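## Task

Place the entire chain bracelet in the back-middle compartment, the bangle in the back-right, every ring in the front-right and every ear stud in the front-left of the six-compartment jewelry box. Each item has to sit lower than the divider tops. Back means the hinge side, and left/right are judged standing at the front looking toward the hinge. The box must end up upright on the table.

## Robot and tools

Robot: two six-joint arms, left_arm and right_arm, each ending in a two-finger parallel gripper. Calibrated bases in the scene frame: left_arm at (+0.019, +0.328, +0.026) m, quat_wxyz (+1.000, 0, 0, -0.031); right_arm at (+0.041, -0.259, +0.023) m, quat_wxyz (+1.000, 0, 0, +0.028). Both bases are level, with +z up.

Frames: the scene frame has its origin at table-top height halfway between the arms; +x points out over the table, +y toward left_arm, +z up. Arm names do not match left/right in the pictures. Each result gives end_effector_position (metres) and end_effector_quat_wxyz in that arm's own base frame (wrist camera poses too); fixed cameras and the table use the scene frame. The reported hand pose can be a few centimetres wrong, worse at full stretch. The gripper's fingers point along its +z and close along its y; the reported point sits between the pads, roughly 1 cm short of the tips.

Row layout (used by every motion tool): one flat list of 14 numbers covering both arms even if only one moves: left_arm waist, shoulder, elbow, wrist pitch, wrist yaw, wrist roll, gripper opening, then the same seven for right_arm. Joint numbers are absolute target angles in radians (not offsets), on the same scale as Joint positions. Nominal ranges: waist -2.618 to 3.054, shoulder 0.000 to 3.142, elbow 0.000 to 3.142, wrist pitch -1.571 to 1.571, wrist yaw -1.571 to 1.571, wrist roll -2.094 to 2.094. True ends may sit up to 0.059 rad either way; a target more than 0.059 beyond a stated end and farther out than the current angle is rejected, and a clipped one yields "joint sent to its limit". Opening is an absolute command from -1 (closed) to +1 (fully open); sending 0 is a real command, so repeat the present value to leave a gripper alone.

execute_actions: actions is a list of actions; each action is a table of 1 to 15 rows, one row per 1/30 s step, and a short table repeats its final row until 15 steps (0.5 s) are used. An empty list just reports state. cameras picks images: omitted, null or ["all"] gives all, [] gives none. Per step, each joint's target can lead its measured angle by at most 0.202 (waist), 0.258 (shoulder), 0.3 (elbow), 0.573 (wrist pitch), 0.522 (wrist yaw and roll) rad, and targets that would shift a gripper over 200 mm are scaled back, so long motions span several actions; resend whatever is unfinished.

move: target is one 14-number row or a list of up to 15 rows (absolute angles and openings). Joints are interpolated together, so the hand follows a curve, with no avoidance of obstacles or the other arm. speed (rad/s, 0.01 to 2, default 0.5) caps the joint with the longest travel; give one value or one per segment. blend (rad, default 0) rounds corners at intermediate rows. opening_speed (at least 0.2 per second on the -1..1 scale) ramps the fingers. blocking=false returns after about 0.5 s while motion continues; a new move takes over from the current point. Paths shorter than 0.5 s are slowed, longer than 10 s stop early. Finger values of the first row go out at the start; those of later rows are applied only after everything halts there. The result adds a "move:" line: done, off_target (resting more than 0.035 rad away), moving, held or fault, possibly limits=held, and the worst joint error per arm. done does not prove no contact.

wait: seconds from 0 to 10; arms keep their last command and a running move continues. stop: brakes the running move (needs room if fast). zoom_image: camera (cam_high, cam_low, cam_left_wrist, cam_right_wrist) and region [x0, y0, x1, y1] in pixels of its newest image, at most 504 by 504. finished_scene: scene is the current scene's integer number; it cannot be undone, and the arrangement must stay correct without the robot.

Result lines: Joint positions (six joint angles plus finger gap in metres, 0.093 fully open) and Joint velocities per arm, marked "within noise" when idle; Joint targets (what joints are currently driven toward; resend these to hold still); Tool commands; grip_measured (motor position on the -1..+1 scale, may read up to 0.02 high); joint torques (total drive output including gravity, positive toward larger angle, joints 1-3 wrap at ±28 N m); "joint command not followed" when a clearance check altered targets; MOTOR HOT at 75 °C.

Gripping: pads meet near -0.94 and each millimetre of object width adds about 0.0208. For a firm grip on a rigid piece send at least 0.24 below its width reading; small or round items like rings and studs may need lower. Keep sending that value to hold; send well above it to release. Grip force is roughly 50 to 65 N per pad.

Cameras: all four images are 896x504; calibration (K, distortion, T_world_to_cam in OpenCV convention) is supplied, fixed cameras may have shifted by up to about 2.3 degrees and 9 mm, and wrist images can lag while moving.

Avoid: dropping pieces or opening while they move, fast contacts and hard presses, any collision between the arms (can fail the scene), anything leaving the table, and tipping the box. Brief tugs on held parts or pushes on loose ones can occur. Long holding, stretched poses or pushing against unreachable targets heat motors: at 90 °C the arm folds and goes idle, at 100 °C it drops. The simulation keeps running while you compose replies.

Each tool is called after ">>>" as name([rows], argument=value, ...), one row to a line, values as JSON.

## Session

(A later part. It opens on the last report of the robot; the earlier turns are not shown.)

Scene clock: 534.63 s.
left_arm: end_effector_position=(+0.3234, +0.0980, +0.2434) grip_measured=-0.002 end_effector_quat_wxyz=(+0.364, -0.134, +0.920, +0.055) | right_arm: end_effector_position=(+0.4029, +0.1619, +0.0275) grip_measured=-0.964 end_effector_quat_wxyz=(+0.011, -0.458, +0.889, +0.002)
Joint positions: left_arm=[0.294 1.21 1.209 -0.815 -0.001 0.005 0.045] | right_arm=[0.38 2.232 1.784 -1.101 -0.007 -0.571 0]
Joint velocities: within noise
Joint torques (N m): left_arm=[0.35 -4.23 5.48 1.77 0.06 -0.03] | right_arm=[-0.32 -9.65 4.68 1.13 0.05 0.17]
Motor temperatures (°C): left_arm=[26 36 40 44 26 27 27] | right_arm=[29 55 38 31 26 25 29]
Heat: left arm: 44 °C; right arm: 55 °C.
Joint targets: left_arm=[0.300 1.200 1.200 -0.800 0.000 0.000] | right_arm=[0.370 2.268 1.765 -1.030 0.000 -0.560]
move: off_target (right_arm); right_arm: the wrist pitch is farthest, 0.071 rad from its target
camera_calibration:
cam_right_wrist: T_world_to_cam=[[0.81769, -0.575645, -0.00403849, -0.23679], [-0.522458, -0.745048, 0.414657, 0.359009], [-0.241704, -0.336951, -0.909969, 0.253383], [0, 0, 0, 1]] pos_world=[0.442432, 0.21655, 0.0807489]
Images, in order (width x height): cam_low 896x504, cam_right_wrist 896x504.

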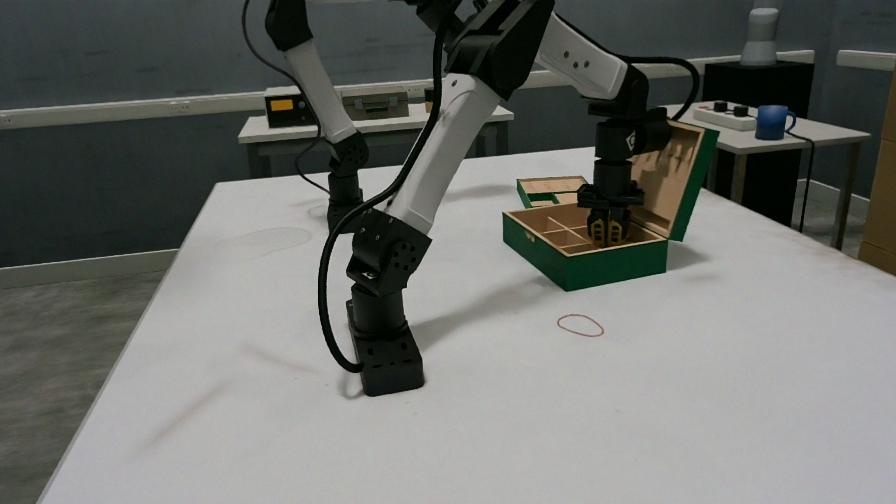

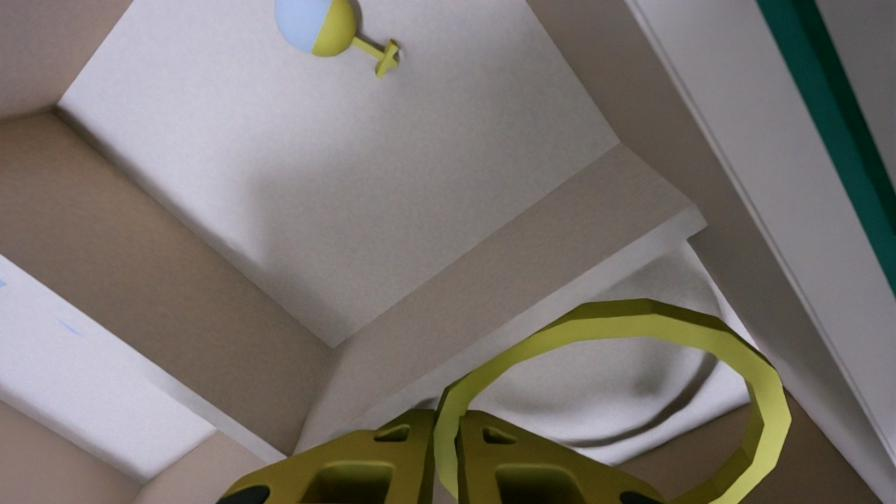

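>>> move([
  [0.3,1.2,1.2,-0.8,0,0,0,0.375,2.215,1.89,-1.21,0,-0.56,-1],
  [0.3,1.2,1.2,-0.8,0,0,0,0.412,2.215,1.89,-1.20,0,-0.54,-1],
  [0.3,1.2,1.2,-0.8,0,0,0,0.412,2.262,1.75,-1.02,0,-0.54,-1],
], speed=0.25, cameras=["cam_right_wrist","cam_low"])

Scene clock: 550.90 s.
left_arm: end_effector_position=(+0.3234, +0.0980, +0.2434) grip_measured=-0.002 end_effector_quat_wxyz=(+0.364, -0.134, +0.920, +0.055) | right_arm: end_effector_position=(+0.4000, +0.1753, +0.0356) grip_measured=-0.964 end_effector_quat_wxyz=(+0.021, -0.463, +0.886, +0.001)
Joint positions: left_arm=[0.294 1.21 1.209 -0.815 -0.001 0.005 0.045] | right_arm=[0.411 2.215 1.789 -1.102 -0.006 -0.552 0]
Joint velocities: within noise
Joint torques (N m): left_arm=[0.35 -4.22 5.48 1.77 0.06 -0.03] | right_arm=[0.59 -8.57 2.84 1.29 0.04 0.17]
Motor temperatures (°C): left_arm=[26 36 40 45 26 27 27] | right_arm=[29 56 38 31 26 25 29]
Heat: left arm: 45 °C; right arm: 56 °C.
Joint targets: left_arm=[0.300 1.200 1.200 -0.800 0.000 0.000] | right_arm=[0.412 2.262 1.750 -1.020 0.000 -0.540]
move: off_target (right_arm); right_arm: the wrist pitch is farthest, 0.082 rad from its target
camera_calibration:
cam_right_wrist: T_world_to_cam=[[0.824826, -0.565341, 0.00724197, -0.231781], [-0.520677, -0.754545, 0.399446, 0.365596], [-0.220359, -0.333244, -0.916728, 0.255581], [0, 0, 0, 1]] pos_world=[0.437856, 0.229994, 0.089941]
Images, in order (width x height): cam_low 896x504, cam_right_wrist 896x504.

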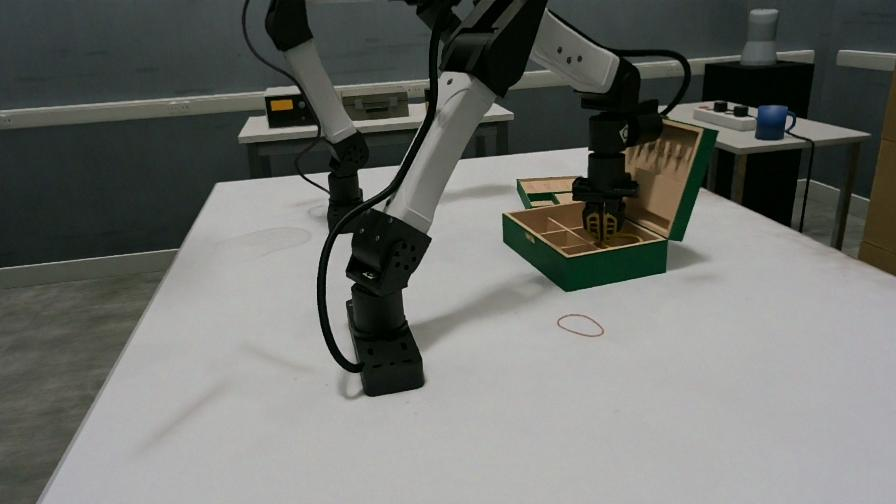

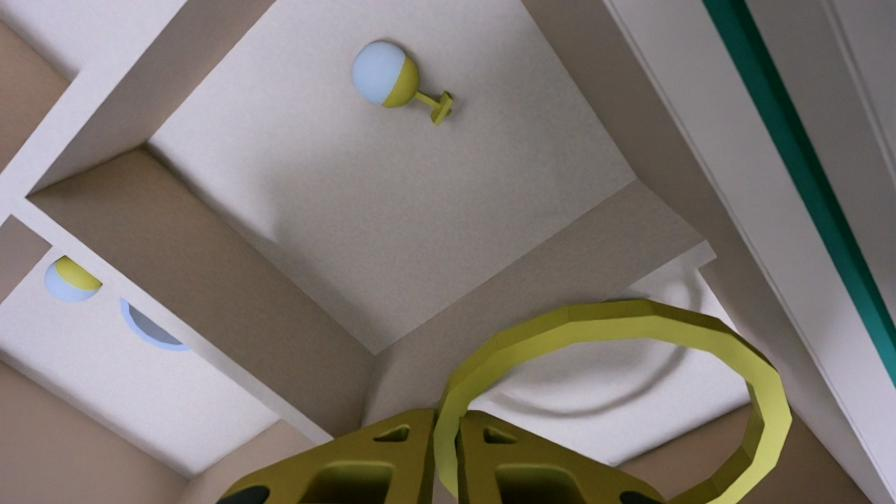

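>>> move([
  [0.3,1.2,1.2,-0.8,0,0,0,0.40,2.205,1.91,-1.24,0,-0.54,-1],
  [0.3,1.2,1.2,-0.8,0,0,0,0.354,2.215,1.90,-1.21,0,-0.56,-1],
  [0.3,1.2,1.2,-0.8,0,0,0,0.356,2.255,1.80,-1.08,0,-0.56,-1],
], speed=0.25, cameras=["cam_right_wrist","cam_low"])

Scene clock: 576.70 s.
left_arm: end_effector_position=(+0.3234, +0.0980, +0.2434) grip_measured=-0.002 end_effector_quat_wxyz=(+0.364, -0.134, +0.920, +0.055) | right_arm: end_effector_position=(+0.4106, +0.1553, +0.0424) grip_measured=-0.964 end_effector_quat_wxyz=(+0.024, -0.445, +0.895, +0.001)
Joint positions: left_arm=[0.294 1.21 1.209 -0.815 -0.001 0.005 0.045] | right_arm=[0.359 2.215 1.816 -1.125 -0.007 -0.563 0]
Joint velocities: within noise
Joint torques (N m): left_arm=[0.36 -4.23 5.48 1.77 0.06 -0.03] | right_arm=[0.23 -9.29 4.97 0.94 0.05 0.08]
Motor temperatures (°C): left_arm=[26 36 40 45 26 27 27] | right_arm=[29 55 37 31 26 25 29]
Heat: left arm: 45 °C; right arm: 55 °C.
Joint targets: left_arm=[0.300 1.200 1.200 -0.800 0.000 0.000] | right_arm=[0.356 2.255 1.800 -1.080 0.000 -0.560]
move: off_target (right_arm); right_arm: the wrist pitch is farthest, 0.045 rad from its target
camera_calibration:
cam_right_wrist: T_world_to_cam=[[0.800615, -0.599114, 0.00882415, -0.236732], [-0.553124, -0.733334, 0.395317, 0.363542], [-0.230369, -0.321377, -0.918503, 0.259924], [0, 0, 0, 1]] pos_world=[0.450493, 0.208301, 0.0971156]
Images, in order (width x height): cam_low 896x504, cam_right_wrist 896x504.

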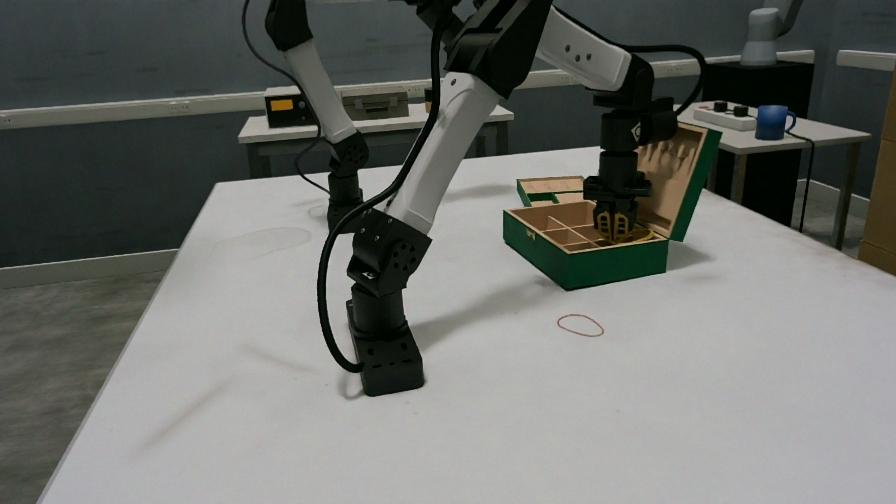

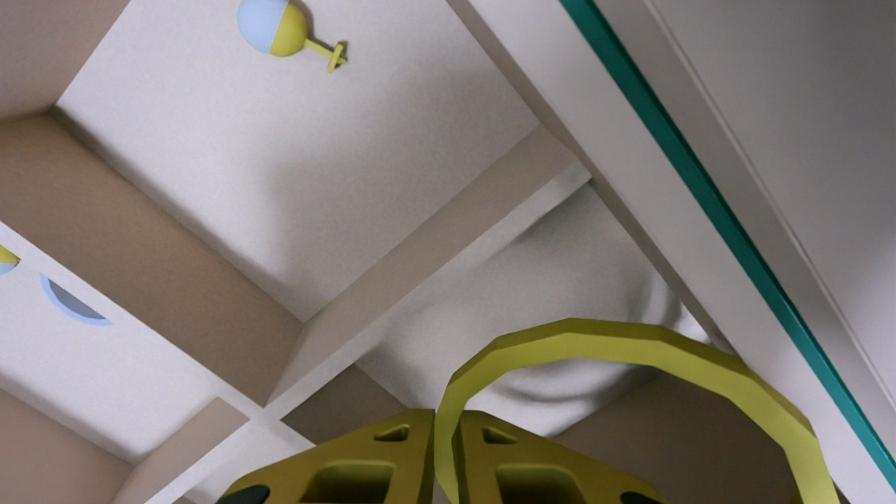

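>>> move([
  [0.3,1.2,1.2,-0.8,0,0,0,0.356,2.205,1.91,-1.24,0,-0.56,-1],
  [0.3,1.2,1.2,-0.8,0,0,0,0.370,2.19,1.89,-1.24,0,-0.56,-1],
], speed=0.3, cameras=["cam_right_wrist"])

>>> zoom_image(camera="cam_right_wrist", region=[392, 100, 896, 504])

Scene clock: 584.67 s.
left_arm: end_effector_position=(+0.3234, +0.0980, +0.2434) grip_measured=-0.002 end_effector_quat_wxyz=(+0.364, -0.134, +0.920, +0.055) | right_arm: end_effector_position=(+0.4058, +0.1567, +0.0597) grip_measured=-0.964 end_effector_quat_wxyz=(+0.011, -0.448, +0.894, +0.004)
Joint positions: left_arm=[0.294 1.21 1.209 -0.815 -0.001 0.005 0.045] | right_arm=[0.365 2.215 1.886 -1.22 -0.01 -0.564 0]
Joint velocities: within noise
Joint torques (N m): left_arm=[0.36 -4.23 5.48 1.77 0.06 -0.03] | right_arm=[0.95 -15.47 6.93 0.19 0.09 0.09]
Motor temperatures (°C): left_arm=[26 36 40 45 26 27 27] | right_arm=[29 56 38 31 26 25 29]
Heat: left arm: 45 °C; right arm: 56 °C.
Joint targets: left_arm=[0.300 1.200 1.200 -0.800 0.000 0.000] | right_arm=[0.370 2.190 1.890 -1.240 0.000 -0.560]
move: done
camera_calibration:
cam_right_wrist: T_world_to_cam=[[0.80501, -0.593218, -0.00716977, -0.233991], [-0.537698, -0.734668, 0.413694, 0.347894], [-0.250678, -0.329173, -0.910388, 0.284082], [0, 0, 0, 1]] pos_world=[0.44664, 0.210291, 0.113025]
Images, in order (width x height): cam_right_wrist 896x504.

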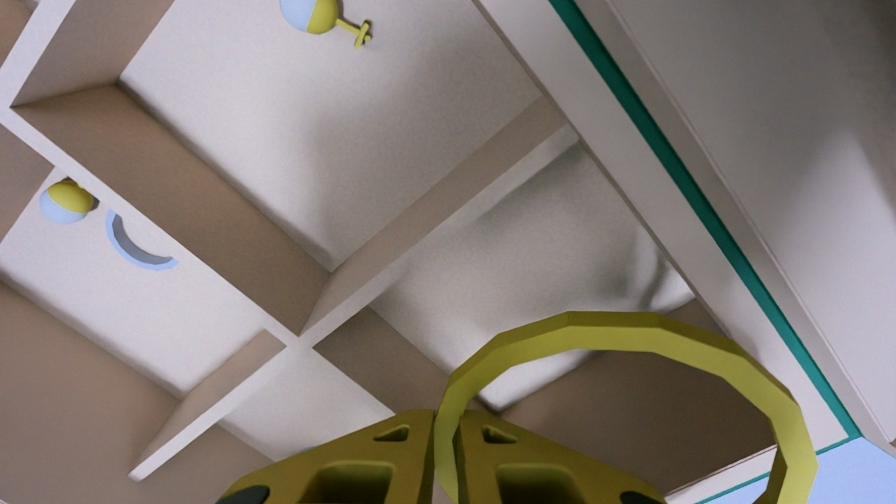

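Scaled by 1.000.

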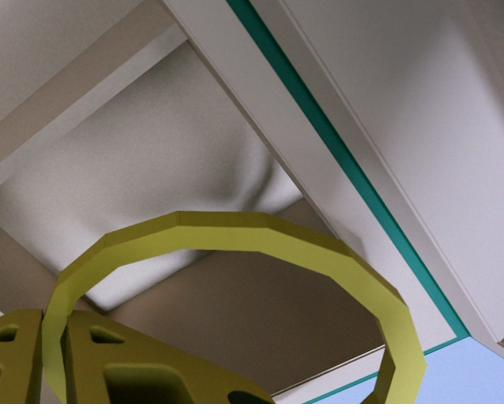

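>>> move(target=[0.3,1.2,1.2,-0.8,0,0,0,0.393,2.240,1.875,-1.19,0,-0.55,-1], speed=0.25, cameras=["cam_right_wrist"])

Scene clock: 602.53 s.
left_arm: end_effector_position=(+0.3234, +0.0980, +0.2434) grip_measured=-0.002 end_effector_quat_wxyz=(+0.364, -0.134, +0.920, +0.055) | right_arm: end_effector_position=(+0.4046, +0.1670, +0.0598) grip_measured=-0.964 end_effector_quat_wxyz=(+0.017, -0.457, +0.889, +0.003)
Joint positions: left_arm=[0.294 1.21 1.209 -0.815 -0.001 0.005 0.045] | right_arm=[0.388 2.215 1.886 -1.209 -0.009 -0.562 0]
Joint velocities: within noise
Joint torques (N m): left_arm=[0.36 -4.23 5.48 1.77 0.06 -0.03] | right_arm=[0.9 -10.76 5.53 0.64 0.07 0.15]
Motor temperatures (°C): left_arm=[26 36 39 46 26 27 27] | right_arm=[29 65 39 30 26 25 29]
Heat: left arm: 46 °C; right arm: 65 °C.
Joint targets: left_arm=[0.300 1.200 1.200 -0.800 0.000 0.000] | right_arm=[0.393 2.240 1.875 -1.190 0.000 -0.550]
move: done
camera_calibration:
cam_right_wrist: T_world_to_cam=[[0.817528, -0.575889, -0.000403892, -0.235309], [-0.52634, -0.747472, 0.40528, 0.352885], [-0.233698, -0.331115, -0.914193, 0.280944], [0, 0, 0, 1]] pos_world=[0.443765, 0.221284, 0.113725]
Images, in order (width x height): cam_right_wrist 896x504.

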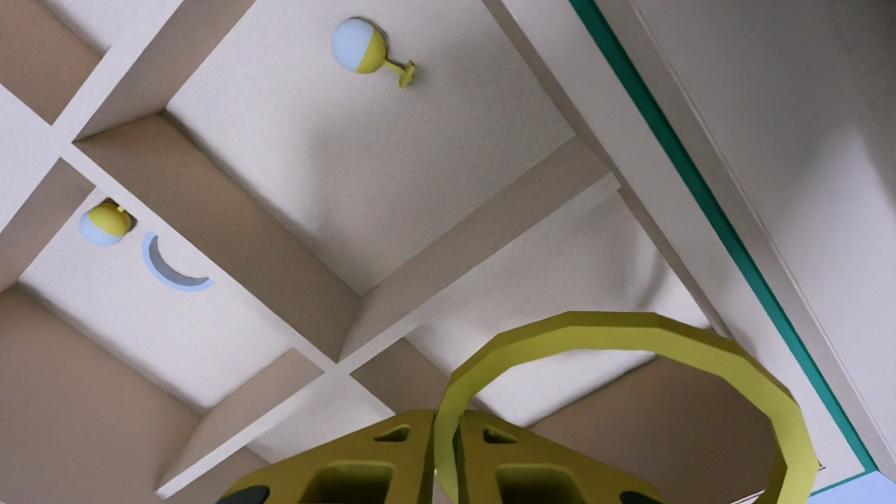

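>>> move([
  [0.3,1.2,1.2,-0.8,0,0,0,0.393,2.25,1.82,-1.11,0,-0.55,-1],
  [0.3,1.2,1.2,-0.8,0,0,0,0.393,2.272,1.755,-1.01,0,-0.55,-1],
], speed=0.25, blend=0.03, cameras=["cam_right_wrist"])

Scene clock: 613.17 s.
left_arm: end_effector_position=(+0.3234, +0.0980, +0.2434) grip_measured=-0.002 end_effector_quat_wxyz=(+0.364, -0.134, +0.920, +0.055) | right_arm: end_effector_position=(+0.4017, +0.1641, +0.0261) grip_measured=-0.964 end_effector_quat_wxyz=(+0.011, -0.460, +0.888, -0.002)
Joint positions: left_arm=[0.294 1.21 1.209 -0.815 -0.001 0.005 0.045] | right_arm=[0.388 2.232 1.779 -1.095 0.001 -0.568 0]
Joint velocities: within noise
Joint torques (N m): left_arm=[0.36 -4.22 5.48 1.77 0.06 -0.03] | right_arm=[0.9 -9.33 4.16 1.28 -0.03 0.25]
Motor temperatures (°C): left_arm=[26 36 39 46 26 27 27] | right_arm=[29 64 39 30 26 25 29]
Heat: left arm: 46 °C; right arm: 64 °C.
Joint targets: left_arm=[0.300 1.200 1.200 -0.800 0.000 0.000] | right_arm=[0.393 2.272 1.755 -1.010 0.000 -0.550]
move: off_target (right_arm); right_arm: the wrist pitch is farthest, 0.085 rad from its target
camera_calibration:
cam_right_wrist: T_world_to_cam=[[0.82109, -0.570793, 0.00262319, -0.236954], [-0.519279, -0.745064, 0.418604, 0.359265], [-0.236982, -0.345074, -0.908165, 0.251987], [0, 0, 0, 1]] pos_world=[0.440836, 0.219378, 0.0790777]
Images, in order (width x height): cam_right_wrist 896x504.

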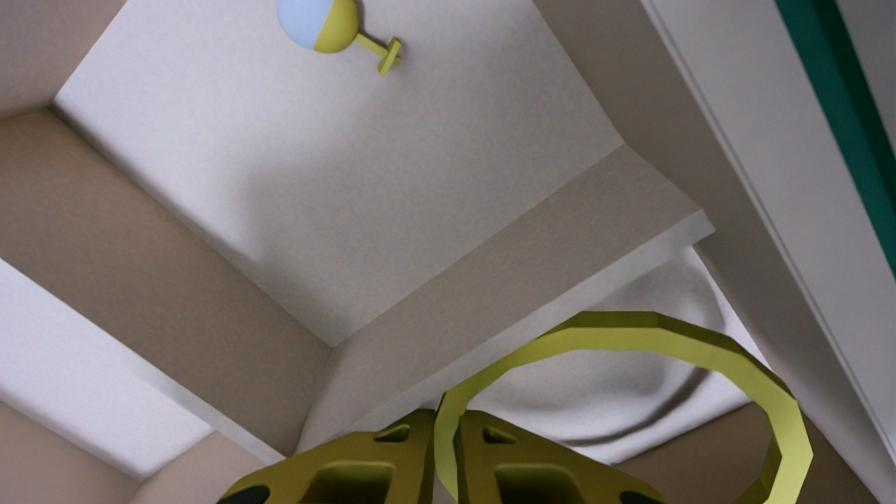

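>>> move([
  [0.3,1.2,1.2,-0.8,0,0,0,0.385,2.262,1.77,-1.05,0,-0.555,-0.75],
  [0.3,1.2,1.2,-0.8,0,0,0,0.385,2.19,1.95,-1.30,0,-0.555,-0.75],
], speed=[0.15,0.3], opening_speed=0.2, cameras=["cam_right_wrist"])

>>> move(target=[0.3,1.2,1.2,-0.8,0,0,0,0.4,1.3,1.5,-1.2,0,0.0,-0.3], speed=1.0, cameras=["cam_low","cam_high","cam_right_wrist"])

Scene clock: 624.90 s.
left_arm: end_effector_position=(+0.3234, +0.0980, +0.2434) grip_measured=-0.002 end_effector_quat_wxyz=(+0.364, -0.134, +0.920, +0.055) | right_arm: end_effector_position=(+0.3999, +0.1633, +0.0679) grip_measured=-0.752 end_effector_quat_wxyz=(-0.001, -0.460, +0.888, -0.001)
Joint positions: left_arm=[0.294 1.21 1.209 -0.815 -0.001 0.005 0.045] | right_arm=[0.388 2.223 1.932 -1.28 0.002 -0.567 0.009]
Joint velocities: within noise
Joint torques (N m): left_arm=[0.35 -4.23 5.46 1.76 0.06 -0.03] | right_arm=[0.2 -16.24 8.27 0.13 -0.03 0.17]
Motor temperatures (°C): left_arm=[26 36 39 46 26 27 27] | right_arm=[29 63 39 31 26 25 29]
Heat: left arm: 46 °C; right arm: 63 °C.
Joint targets: left_arm=[0.300 1.200 1.200 -0.800 0.000 0.000] | right_arm=[0.385 2.190 1.950 -1.300 0.000 -0.555]
move: done
camera_calibration:
cam_right_wrist: T_world_to_cam=[[0.820145, -0.572082, -0.00918096, -0.234695], [-0.511484, -0.740273, 0.436325, 0.335096], [-0.25641, -0.353154, -0.899742, 0.297695], [0, 0, 0, 1]] pos_world=[0.440212, 0.21893, 0.119483]
Images, in order (width x height): cam_right_wrist 896x504.

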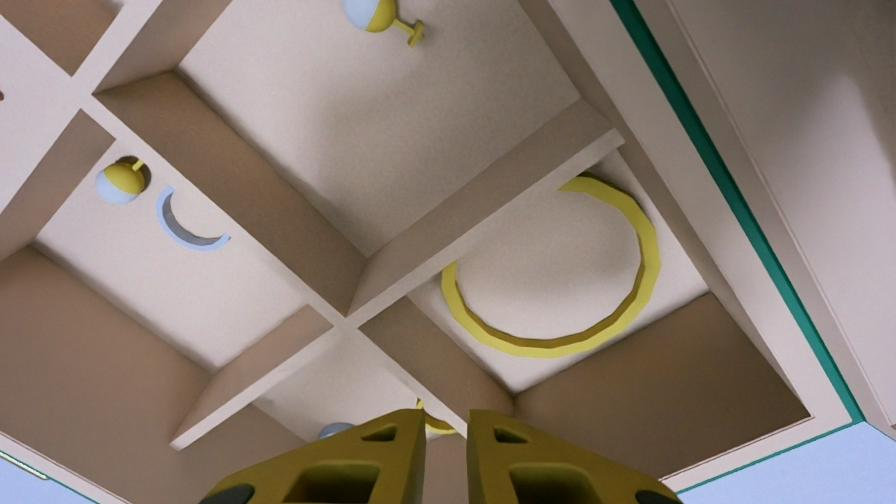

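Scene clock: 626.67 s.
left_arm: end_effector_position=(+0.3234, +0.0980, +0.2434) grip_measured=-0.002 end_effector_quat_wxyz=(+0.364, -0.134, +0.920, +0.055) | right_arm: end_effector_position=(+0.2827, +0.1167, +0.2740) grip_measured=-0.302 end_effector_quat_wxyz=(+0.276, -0.193, +0.940, +0.052)
Joint positions: left_arm=[0.294 1.21 1.209 -0.815 -0.001 0.005 0.045] | right_arm=[0.393 1.297 1.51 -1.216 0.002 -0.013 0.031]
Joint velocities: within noise
Joint torques (N m): left_arm=[0.35 -4.22 5.48 1.77 0.06 -0.03] | right_arm=[1.11 -4.29 5.97 1.71 0 0.14]
Motor temperatures (°C): left_arm=[26 36 39 46 26 27 27] | right_arm=[29 63 39 31 26 25 29]
Heat: left arm: 46 °C; right arm: 63 °C.
Joint targets: left_arm=[0.300 1.200 1.200 -0.800 0.000 0.000] | right_arm=[0.400 1.300 1.500 -1.200 0.000 0.000]
move: done
camera_calibration:
cam_right_wrist: T_world_to_cam=[[0.40178, -0.915729, 0.00347557, -0.00839489], [-0.909076, -0.399312, -0.11887, 0.375464], [0.110241, 0.0446001, -0.992904, 0.312153], [0, 0, 0, 1]] pos_world=[0.310287, 0.128318, 0.354599]
Images, in order (width x height): cam_high 896x504, cam_low 896x504, cam_right_wrist 896x504.

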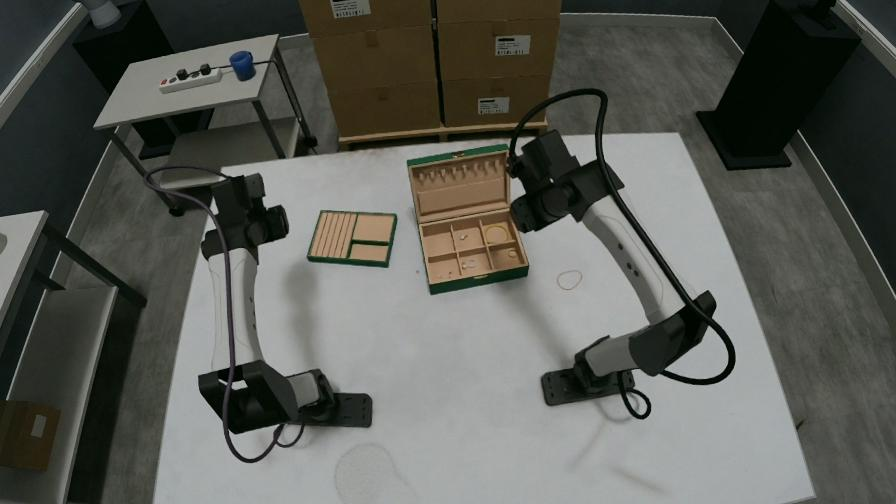

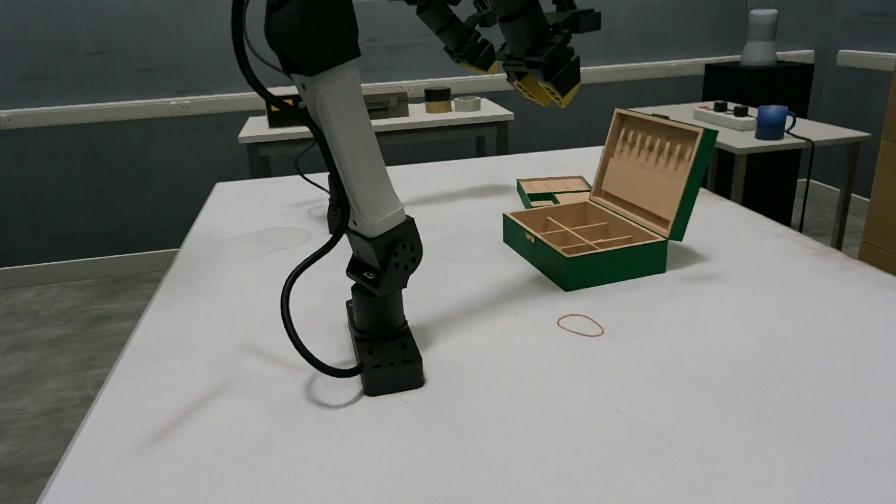

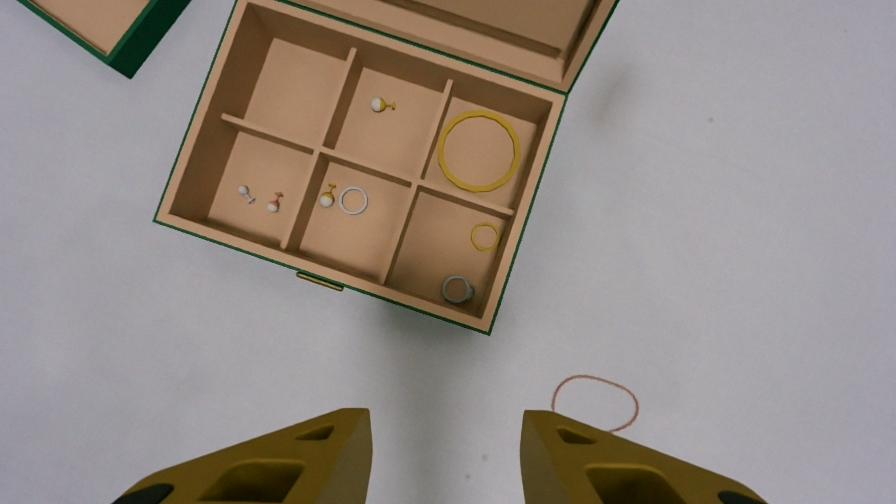

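>>> move(target=[0.3,1.2,1.2,-0.8,0,0,0,0.575,2.150,1.776,-1.18,0,1.99,-0.65], speed=1.0, cameras=["cam_right_wrist"])

Scene clock: 662.67 s.
left_arm: end_effector_position=(+0.3234, +0.0980, +0.2434) grip_measured=-0.002 end_effector_quat_wxyz=(+0.364, -0.134, +0.920, +0.055) | right_arm: end_effector_position=(+0.3456, +0.2209, +0.0590) grip_measured=-0.648 end_effector_quat_wxyz=(+0.000, +0.647, +0.762, -0.002)
Joint positions: left_arm=[0.294 1.21 1.209 -0.815 -0.001 0.005 0.045] | right_arm=[0.57 2.136 1.756 -1.195 0.002 1.977 0.014]
Joint velocities: within noise
Joint torques (N m): left_arm=[0.36 -4.22 5.48 1.76 0.06 -0.03] | right_arm=[0.95 -10.88 8.2 0.39 0.06 0.22]
Motor temperatures (°C): left_arm=[26 36 39 46 26 27 27] | right_arm=[29 53 40 32 26 25 28]
Heat: left arm: 46 °C; right arm: 53 °C.
Joint targets: left_arm=[0.300 1.200 1.200 -0.800 0.000 0.000] | right_arm=[0.575 2.150 1.776 -1.180 0.000 1.990]
move: done
camera_calibration:
cam_right_wrist: T_world_to_cam=[[-0.985606, -0.168894, -0.00740886, 0.377711], [-0.155506, 0.888545, 0.431632, -0.128732], [-0.0663171, 0.426571, -0.902019, 0.0583615], [0, 0, 0, 1]] pos_world=[0.356126, 0.153282, 0.111006]
Images, in order (width x height): cam_right_wrist 896x504.

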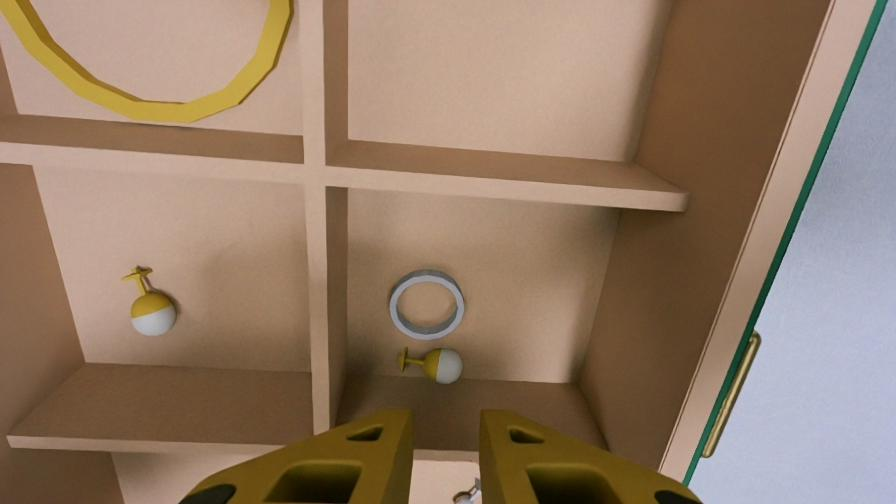

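>>> move([
  [0.3,1.2,1.2,-0.8,0,0,0,0.586,2.155,1.70,-1.09,0,2.0,-0.65],
  [0.3,1.2,1.2,-0.8,0,0,0,0.586,2.175,1.64,-1.01,0,2.0,-0.65],
], speed=0.3, blend=0.02, cameras=["cam_right_wrist"])

Scene clock: 679.50 s.
left_arm: end_effector_position=(+0.3234, +0.0980, +0.2434) grip_measured=-0.002 end_effector_quat_wxyz=(+0.364, -0.134, +0.920, +0.055) | right_arm: end_effector_position=(+0.3478, +0.2276, +0.0233) grip_measured=-0.648 end_effector_quat_wxyz=(+0.005, +0.647, +0.762, +0.012)
Joint positions: left_arm=[0.294 1.21 1.209 -0.815 -0.001 0.005 0.045] | right_arm=[0.58 2.159 1.648 -1.034 0.002 1.988 0.014]
Joint velocities: within noise
Joint torques (N m): left_arm=[0.36 -4.22 5.48 1.77 0.06 -0.03] | right_arm=[0.99 -10.74 5.5 0.54 0.06 0.16]
Motor temperatures (°C): left_arm=[26 35 39 47 26 27 27] | right_arm=[29 55 41 31 26 25 28]
Heat: left arm: 47 °C; right arm: 55 °C.
Joint targets: left_arm=[0.300 1.200 1.200 -0.800 0.000 0.000] | right_arm=[0.586 2.175 1.640 -1.010 0.000 2.000]
move: done
camera_calibration:
cam_right_wrist: T_world_to_cam=[[-0.985092, -0.168558, -0.0343706, 0.381074], [-0.166255, 0.881522, 0.441903, -0.113805], [-0.044188, 0.44103, -0.896404, 0.0123499], [0, 0, 0, 1]] pos_world=[0.357018, 0.159108, 0.074459]
Images, in order (width x height): cam_right_wrist 896x504.

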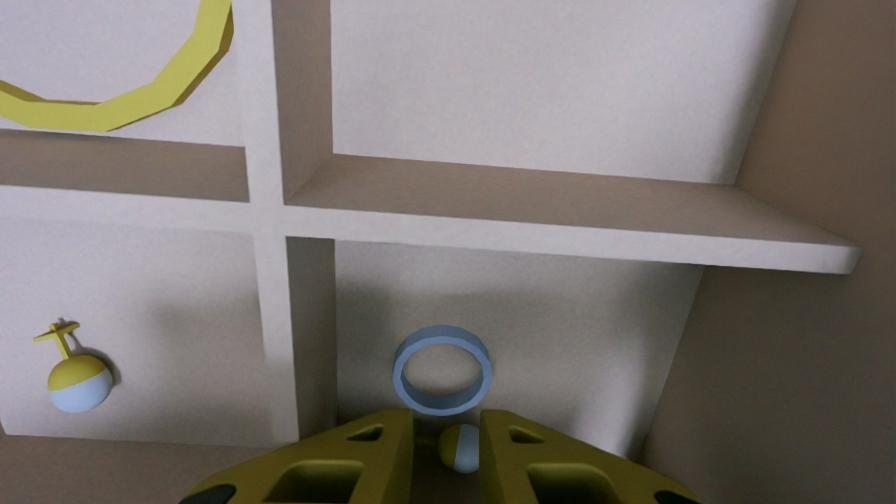

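>>> move([
  [0.3,1.2,1.2,-0.8,0,0,0,0.594,2.143,1.63,-1.01,0,2.008,-0.65],
  [0.3,1.2,1.2,-0.8,0,0,0,0.594,2.172,1.578,-0.935,0,2.008,-0.65],
], speed=[0.2,0.2], cameras=["cam_right_wrist"])

Scene clock: 690.47 s.
left_arm: end_effector_position=(+0.3234, +0.0980, +0.2434) grip_measured=-0.002 end_effector_quat_wxyz=(+0.364, -0.134, +0.920, +0.055) | right_arm: end_effector_position=(+0.3384, +0.2289, +0.0103) grip_measured=-0.648 end_effector_quat_wxyz=(-0.002, +0.646, +0.763, +0.007)
Joint positions: left_arm=[0.294 1.21 1.209 -0.815 -0.001 0.005 0.045] | right_arm=[0.592 2.159 1.594 -0.993 -0.007 1.997 0.014]
Joint velocities: within noise
Joint torques (N m): left_arm=[0.36 -4.22 5.49 1.77 0.06 -0.03] | right_arm=[0.64 -10.89 4.57 0.86 0.14 0.18]
Motor temperatures (°C): left_arm=[26 35 39 47 26 27 27] | right_arm=[29 56 40 31 26 25 28]
Heat: left arm: 47 °C; right arm: 56 °C.
Joint targets: left_arm=[0.300 1.200 1.200 -0.800 0.000 0.000] | right_arm=[0.594 2.172 1.578 -0.935 0.000 2.008]
move: off_target (right_arm); right_arm: the wrist pitch is farthest, 0.058 rad from its target
camera_calibration:
cam_right_wrist: T_world_to_cam=[[-0.98503, -0.171346, -0.0188794, 0.372], [-0.161763, 0.880939, 0.444724, -0.112224], [-0.0595702, 0.441121, -0.895468, 0.00483691], [0, 0, 0, 1]] pos_world=[0.348566, 0.160469, 0.0612631]
Images, in order (width x height): cam_right_wrist 896x504.

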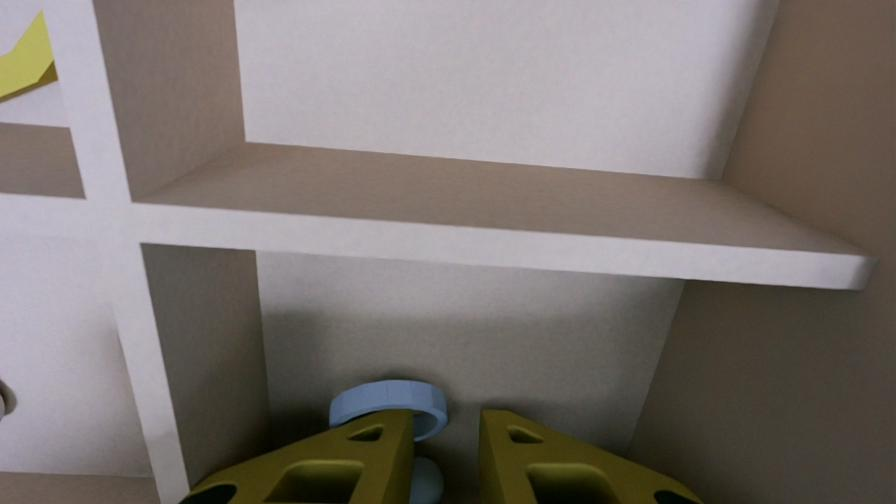

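>>> move([
  [0.3,1.2,1.2,-0.8,0,0,0,0.594,2.178,1.568,-0.92,0,2.008,-0.65],
  [0.3,1.2,1.2,-0.8,0,0,0,0.594,2.178,1.568,-0.92,0,2.008,-1],
], speed=[0.2,0.2], opening_speed=1.0, cameras=["cam_right_wrist"])

Scene clock: 698.00 s.
left_arm: end_effector_position=(+0.3234, +0.0980, +0.2434) grip_measured=-0.002 end_effector_quat_wxyz=(+0.364, -0.134, +0.920, +0.055) | right_arm: end_effector_position=(+0.3419, +0.2307, +0.0095) grip_measured=-0.971 end_effector_quat_wxyz=(+0.002, +0.646, +0.763, +0.015)
Joint positions: left_arm=[0.294 1.21 1.209 -0.815 -0.001 0.005 0.045] | right_arm=[0.592 2.159 1.59 -0.972 -0.004 1.998 0]
Joint velocities: within noise
Joint torques (N m): left_arm=[0.35 -4.22 5.46 1.77 0.06 -0.03] | right_arm=[0.65 -10.36 4.05 0.85 0.11 0.15]
Motor temperatures (°C): left_arm=[26 35 39 47 26 27 27] | right_arm=[29 57 40 31 26 25 28]
Heat: left arm: 47 °C; right arm: 57 °C.
Joint targets: left_arm=[0.300 1.200 1.200 -0.800 0.000 0.000] | right_arm=[0.594 2.178 1.568 -0.920 0.000 2.008]
move: off_target (right_arm); target 2's new numbers were sent with right_arm's wrist pitch 0.069 rad from that target; right_arm: the wrist pitch is farthest, 0.052 rad from its target
camera_calibration:
cam_right_wrist: T_world_to_cam=[[-0.98479, -0.169955, -0.0361222, 0.375555], [-0.167955, 0.877888, 0.448446, -0.110059], [-0.0445046, 0.447692, -0.89308, -0.00316124], [0, 0, 0, 1]] pos_world=[0.351217, 0.161862, 0.0600981]
Images, in order (width x height): cam_right_wrist 896x504.

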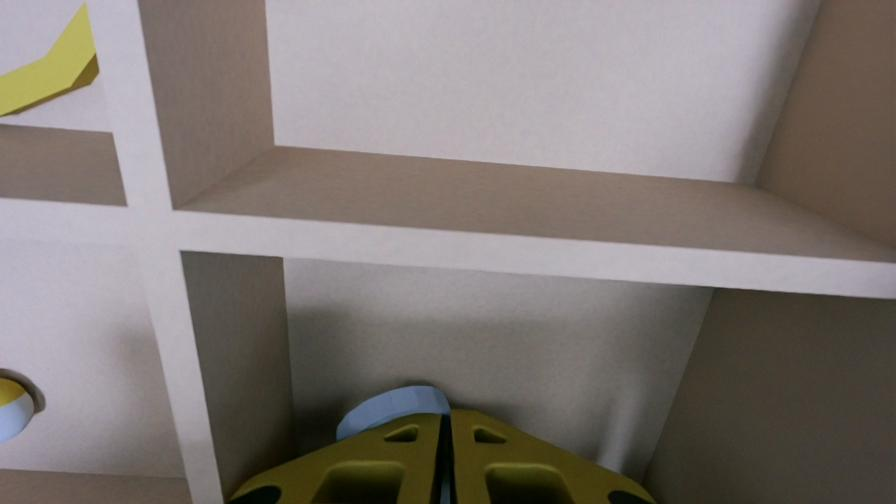

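>>> move(target=[0.3,1.2,1.2,-0.8,0,0,0,0.594,2.10,1.70,-1.13,0,2.008,-1], speed=0.3, cameras=["cam_right_wrist"])

Scene clock: 703.63 s.
left_arm: end_effector_position=(+0.3234, +0.0980, +0.2434) grip_measured=-0.002 end_effector_quat_wxyz=(+0.364, -0.134, +0.920, +0.055) | right_arm: end_effector_position=(+0.3402, +0.2295, +0.0438) grip_measured=-0.971 end_effector_quat_wxyz=(+0.000, +0.647, +0.763, +0.008)
Joint positions: left_arm=[0.294 1.21 1.209 -0.815 -0.001 0.005 0.045] | right_arm=[0.592 2.128 1.683 -1.11 -0.004 1.998 0]
Joint velocities: within noise
Joint torques (N m): left_arm=[0.35 -4.22 5.48 1.77 0.06 -0.03] | right_arm=[0.65 -14.79 7.9 0.05 0.11 0.15]
Motor temperatures (°C): left_arm=[26 35 39 47 26 27 27] | right_arm=[29 58 40 31 26 25 28]
Heat: left arm: 47 °C; right arm: 58 °C.
Joint targets: left_arm=[0.300 1.200 1.200 -0.800 0.000 0.000] | right_arm=[0.594 2.100 1.700 -1.130 0.000 2.008]
move: done
camera_calibration:
cam_right_wrist: T_world_to_cam=[[-0.985144, -0.170194, -0.0228979, 0.374502], [-0.162592, 0.881495, 0.443318, -0.127161], [-0.0552657, 0.440455, -0.896072, 0.0334023], [0, 0, 0, 1]] pos_world=[0.35011, 0.161118, 0.0948789]
Images, in order (width x height): cam_right_wrist 896x504.

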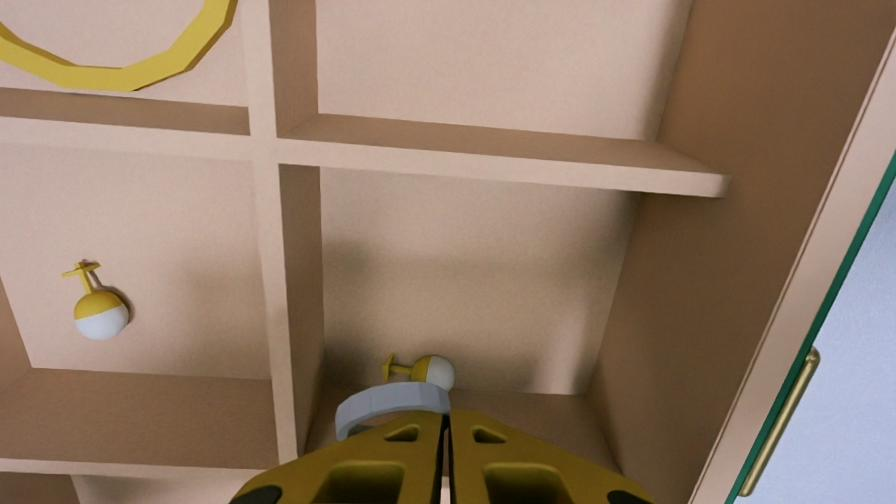

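>>> move([
  [0.3,1.2,1.2,-0.8,0,0,0,0.594,2.08,1.78,-1.25,0,2.0,-1],
  [0.3,1.2,1.2,-0.8,0,0,0,0.406,1.995,1.56,-1.12,0,1.84,-1],
  [0.3,1.2,1.2,-0.8,0,0,0,0.406,2.05,1.45,-0.955,0,1.84,-1],
], speed=[0.5,0.5,0.3], blend=[0.03,0.03,0], cameras=["cam_right_wrist"])

Scene clock: 717.73 s.
left_arm: end_effector_position=(+0.3234, +0.0980, +0.2434) grip_measured=-0.002 end_effector_quat_wxyz=(+0.364, -0.134, +0.920, +0.055) | right_arm: end_effector_position=(+0.3507, +0.1500, +0.0240) grip_measured=-0.971 end_effector_quat_wxyz=(+0.003, +0.663, +0.749, +0.010)
Joint positions: left_arm=[0.294 1.21 1.209 -0.815 -0.001 0.005 0.045] | right_arm=[0.403 2.035 1.459 -0.974 -0.002 1.852 0]
Joint velocities: within noise
Joint torques (N m): left_arm=[0.36 -4.22 5.48 1.77 0.06 -0.03] | right_arm=[0.7 -9.69 5.26 0.5 0.1 -0.06]
Motor temperatures (°C): left_arm=[26 35 39 47 26 27 27] | right_arm=[29 61 40 30 26 25 28]
Heat: left arm: 47 °C; right arm: 61 °C.
Joint targets: left_arm=[0.300 1.200 1.200 -0.800 0.000 0.000] | right_arm=[0.406 2.050 1.450 -0.955 0.000 1.840]
move: done
camera_calibration:
cam_right_wrist: T_world_to_cam=[[-0.991336, -0.127938, -0.0297352, 0.366844], [-0.127859, 0.888112, 0.441486, -0.0596738], [-0.0300747, 0.441463, -0.896775, 0.0422717], [0, 0, 0, 1]] pos_world=[0.357307, 0.0812688, 0.0751616]
Images, in order (width x height): cam_right_wrist 896x504.

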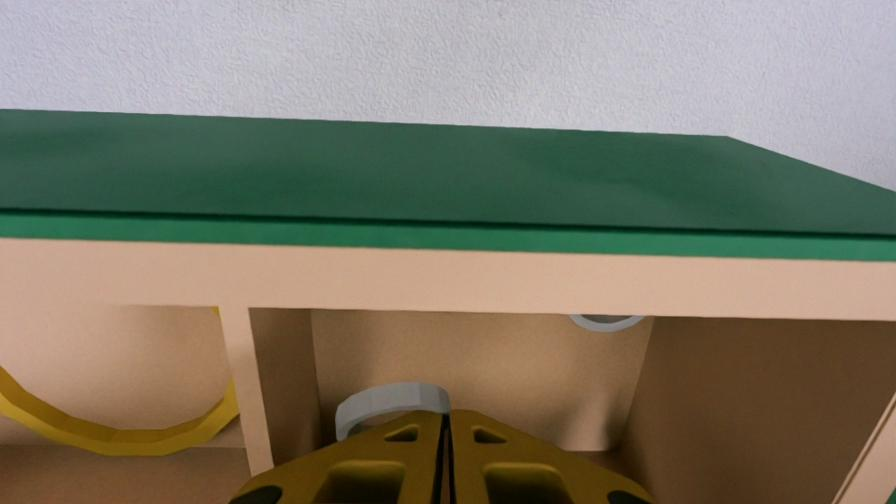

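>>> move([
  [0.3,1.2,1.2,-0.8,0,0,0,0.406,2.058,1.42,-0.915,0,1.84,-1],
  [0.3,1.2,1.2,-0.8,0,0,0,0.406,2.058,1.42,-0.915,0,1.84,-0.7],
  [0.3,1.2,1.2,-0.8,0,0,0,0.406,1.97,1.60,-1.18,0,1.84,-0.7],
], speed=[0.2,0.2,0.4], opening_speed=0.5, cameras=["cam_right_wrist"])

Scene clock: 728.03 s.
left_arm: end_effector_position=(+0.3234, +0.0980, +0.2434) grip_measured=-0.002 end_effector_quat_wxyz=(+0.364, -0.134, +0.920, +0.055) | right_arm: end_effector_position=(+0.3468, +0.1484, +0.0695) grip_measured=-0.702 end_effector_quat_wxyz=(-0.001, +0.663, +0.749, +0.001)
Joint positions: left_arm=[0.294 1.21 1.209 -0.815 -0.001 0.005 0.045] | right_arm=[0.403 1.993 1.584 -1.161 -0.002 1.852 0.011]
Joint velocities: within noise
Joint torques (N m): left_arm=[0.35 -4.22 5.46 1.77 0.06 -0.03] | right_arm=[0.73 -13.14 7.82 0.03 0.1 -0.06]
Motor temperatures (°C): left_arm=[26 35 39 47 26 27 27] | right_arm=[29 61 40 30 26 25 28]
Heat: left arm: 47 °C; right arm: 61 °C.
Joint targets: left_arm=[0.300 1.200 1.200 -0.800 0.000 0.000] | right_arm=[0.406 1.970 1.600 -1.180 0.000 1.840]
move: done
camera_calibration:
cam_right_wrist: T_world_to_cam=[[-0.991652, -0.128472, -0.0110149, 0.36306], [-0.120339, 0.891419, 0.436911, -0.0816009], [-0.0463118, 0.434589, -0.899437, 0.0905707], [0, 0, 0, 1]] pos_world=[0.354404, 0.0800224, 0.121114]
Images, in order (width x height): cam_right_wrist 896x504.

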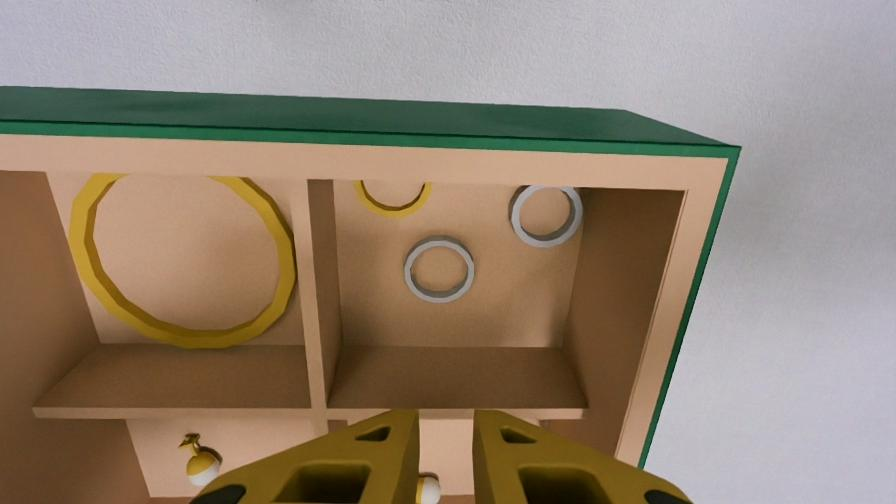

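>>> move([
  [0.3,1.2,1.2,-0.8,0,0,0,0.606,2.15,1.80,-1.2,0,2.02,-1],
  [0.3,1.2,1.2,-0.8,0,0,0,0.606,2.17,1.737,-1.12,0,2.02,-1],
], speed=[0.6,0.3], blend=[0.03,0], cameras=["cam_right_wrist"])

Scene clock: 750.50 s.
left_arm: end_effector_position=(+0.3234, +0.0980, +0.2434) grip_measured=-0.002 end_effector_quat_wxyz=(+0.364, -0.134, +0.920, +0.055) | right_arm: end_effector_position=(+0.3439, +0.2414, +0.0507) grip_measured=-0.973 end_effector_quat_wxyz=(+0.003, +0.643, +0.766, +0.013)
Joint positions: left_arm=[0.294 1.21 1.209 -0.815 -0.001 0.005 0.045] | right_arm=[0.611 2.151 1.746 -1.139 -0.001 2.007 0]
Joint velocities: within noise
Joint torques (N m): left_arm=[0.35 -4.22 5.46 1.77 0.06 -0.03] | right_arm=[0.01 -10.56 5.5 0.51 0.1 0.18]
Motor temperatures (°C): left_arm=[26 35 39 47 26 27 27] | right_arm=[29 64 41 30 26 25 28]
Heat: left arm: 47 °C; right arm: 64 °C.
Joint targets: left_arm=[0.300 1.200 1.200 -0.800 0.000 0.000] | right_arm=[0.606 2.170 1.737 -1.120 0.000 2.020]
move: done
camera_calibration:
cam_right_wrist: T_world_to_cam=[[-0.983035, -0.180142, -0.0345059, 0.382558], [-0.176461, 0.877553, 0.445827, -0.134472], [-0.0500311, 0.444352, -0.894454, 0.0317313], [0, 0, 0, 1]] pos_world=[0.353927, 0.172821, 0.101534]
Images, in order (width x height): cam_right_wrist 896x504.

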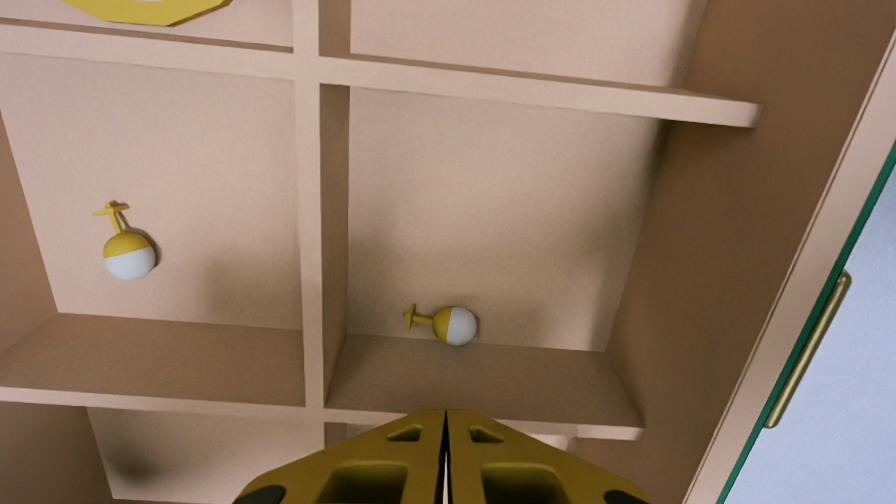

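>>> move([
  [0.3,1.2,1.2,-0.8,0,0,0,0.601,2.178,1.65,-1.02,0,2.01,-1],
  [0.3,1.2,1.2,-0.8,0,0,0,0.549,2.144,1.616,-1.02,0,1.96,-1],
  [0.3,1.2,1.2,-0.8,0,0,0,0.549,2.07,1.75,-1.2,0,1.96,-1],
], speed=[0.25,0.1,0.4], cameras=["cam_right_wrist"])

Scene clock: 770.27 s.
left_arm: end_effector_position=(+0.3234, +0.0980, +0.2434) grip_measured=-0.002 end_effector_quat_wxyz=(+0.364, -0.134, +0.920, +0.055) | right_arm: end_effector_position=(+0.3493, +0.2158, +0.0718) grip_measured=-0.973 end_effector_quat_wxyz=(+0.005, +0.651, +0.759, +0.018)
Joint positions: left_arm=[0.294 1.21 1.209 -0.815 -0.001 0.005 0.045] | right_arm=[0.553 2.091 1.737 -1.18 -0.001 1.972 0]
Joint velocities: within noise
Joint torques (N m): left_arm=[0.36 -4.23 5.49 1.77 0.06 -0.03] | right_arm=[0.14 -13.89 7.72 0.14 0.1 -0.08]
Motor temperatures (°C): left_arm=[26 35 39 48 26 27 27] | right_arm=[29 62 41 30 26 25 28]
Heat: left arm: 48 °C; right arm: 62 °C.
Joint targets: left_arm=[0.300 1.200 1.200 -0.800 0.000 0.000] | right_arm=[0.549 2.070 1.750 -1.200 0.000 1.960]
move: done
camera_calibration:
cam_right_wrist: T_world_to_cam=[[-0.986638, -0.157046, -0.0433861, 0.380922], [-0.159715, 0.879628, 0.448047, -0.126865], [-0.0322003, 0.44899, -0.892957, 0.0548912], [0, 0, 0, 1]] pos_world=[0.357337, 0.146771, 0.122384]
Images, in order (width x height): cam_right_wrist 896x504.

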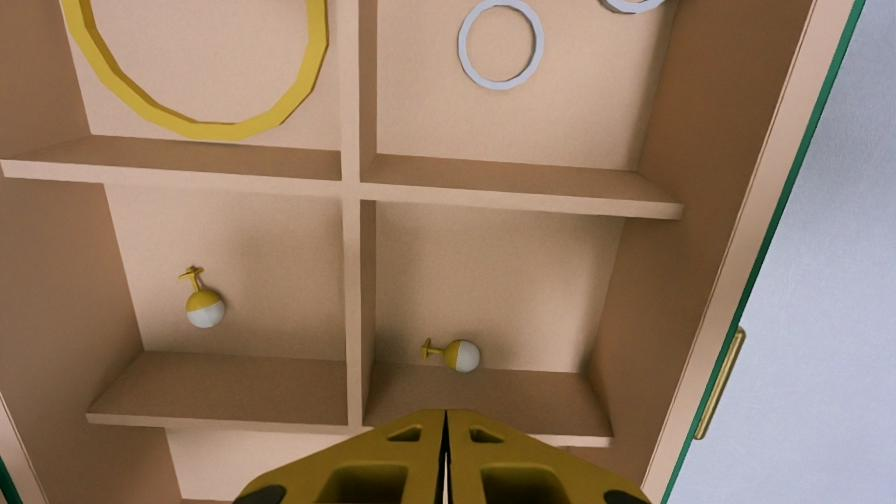

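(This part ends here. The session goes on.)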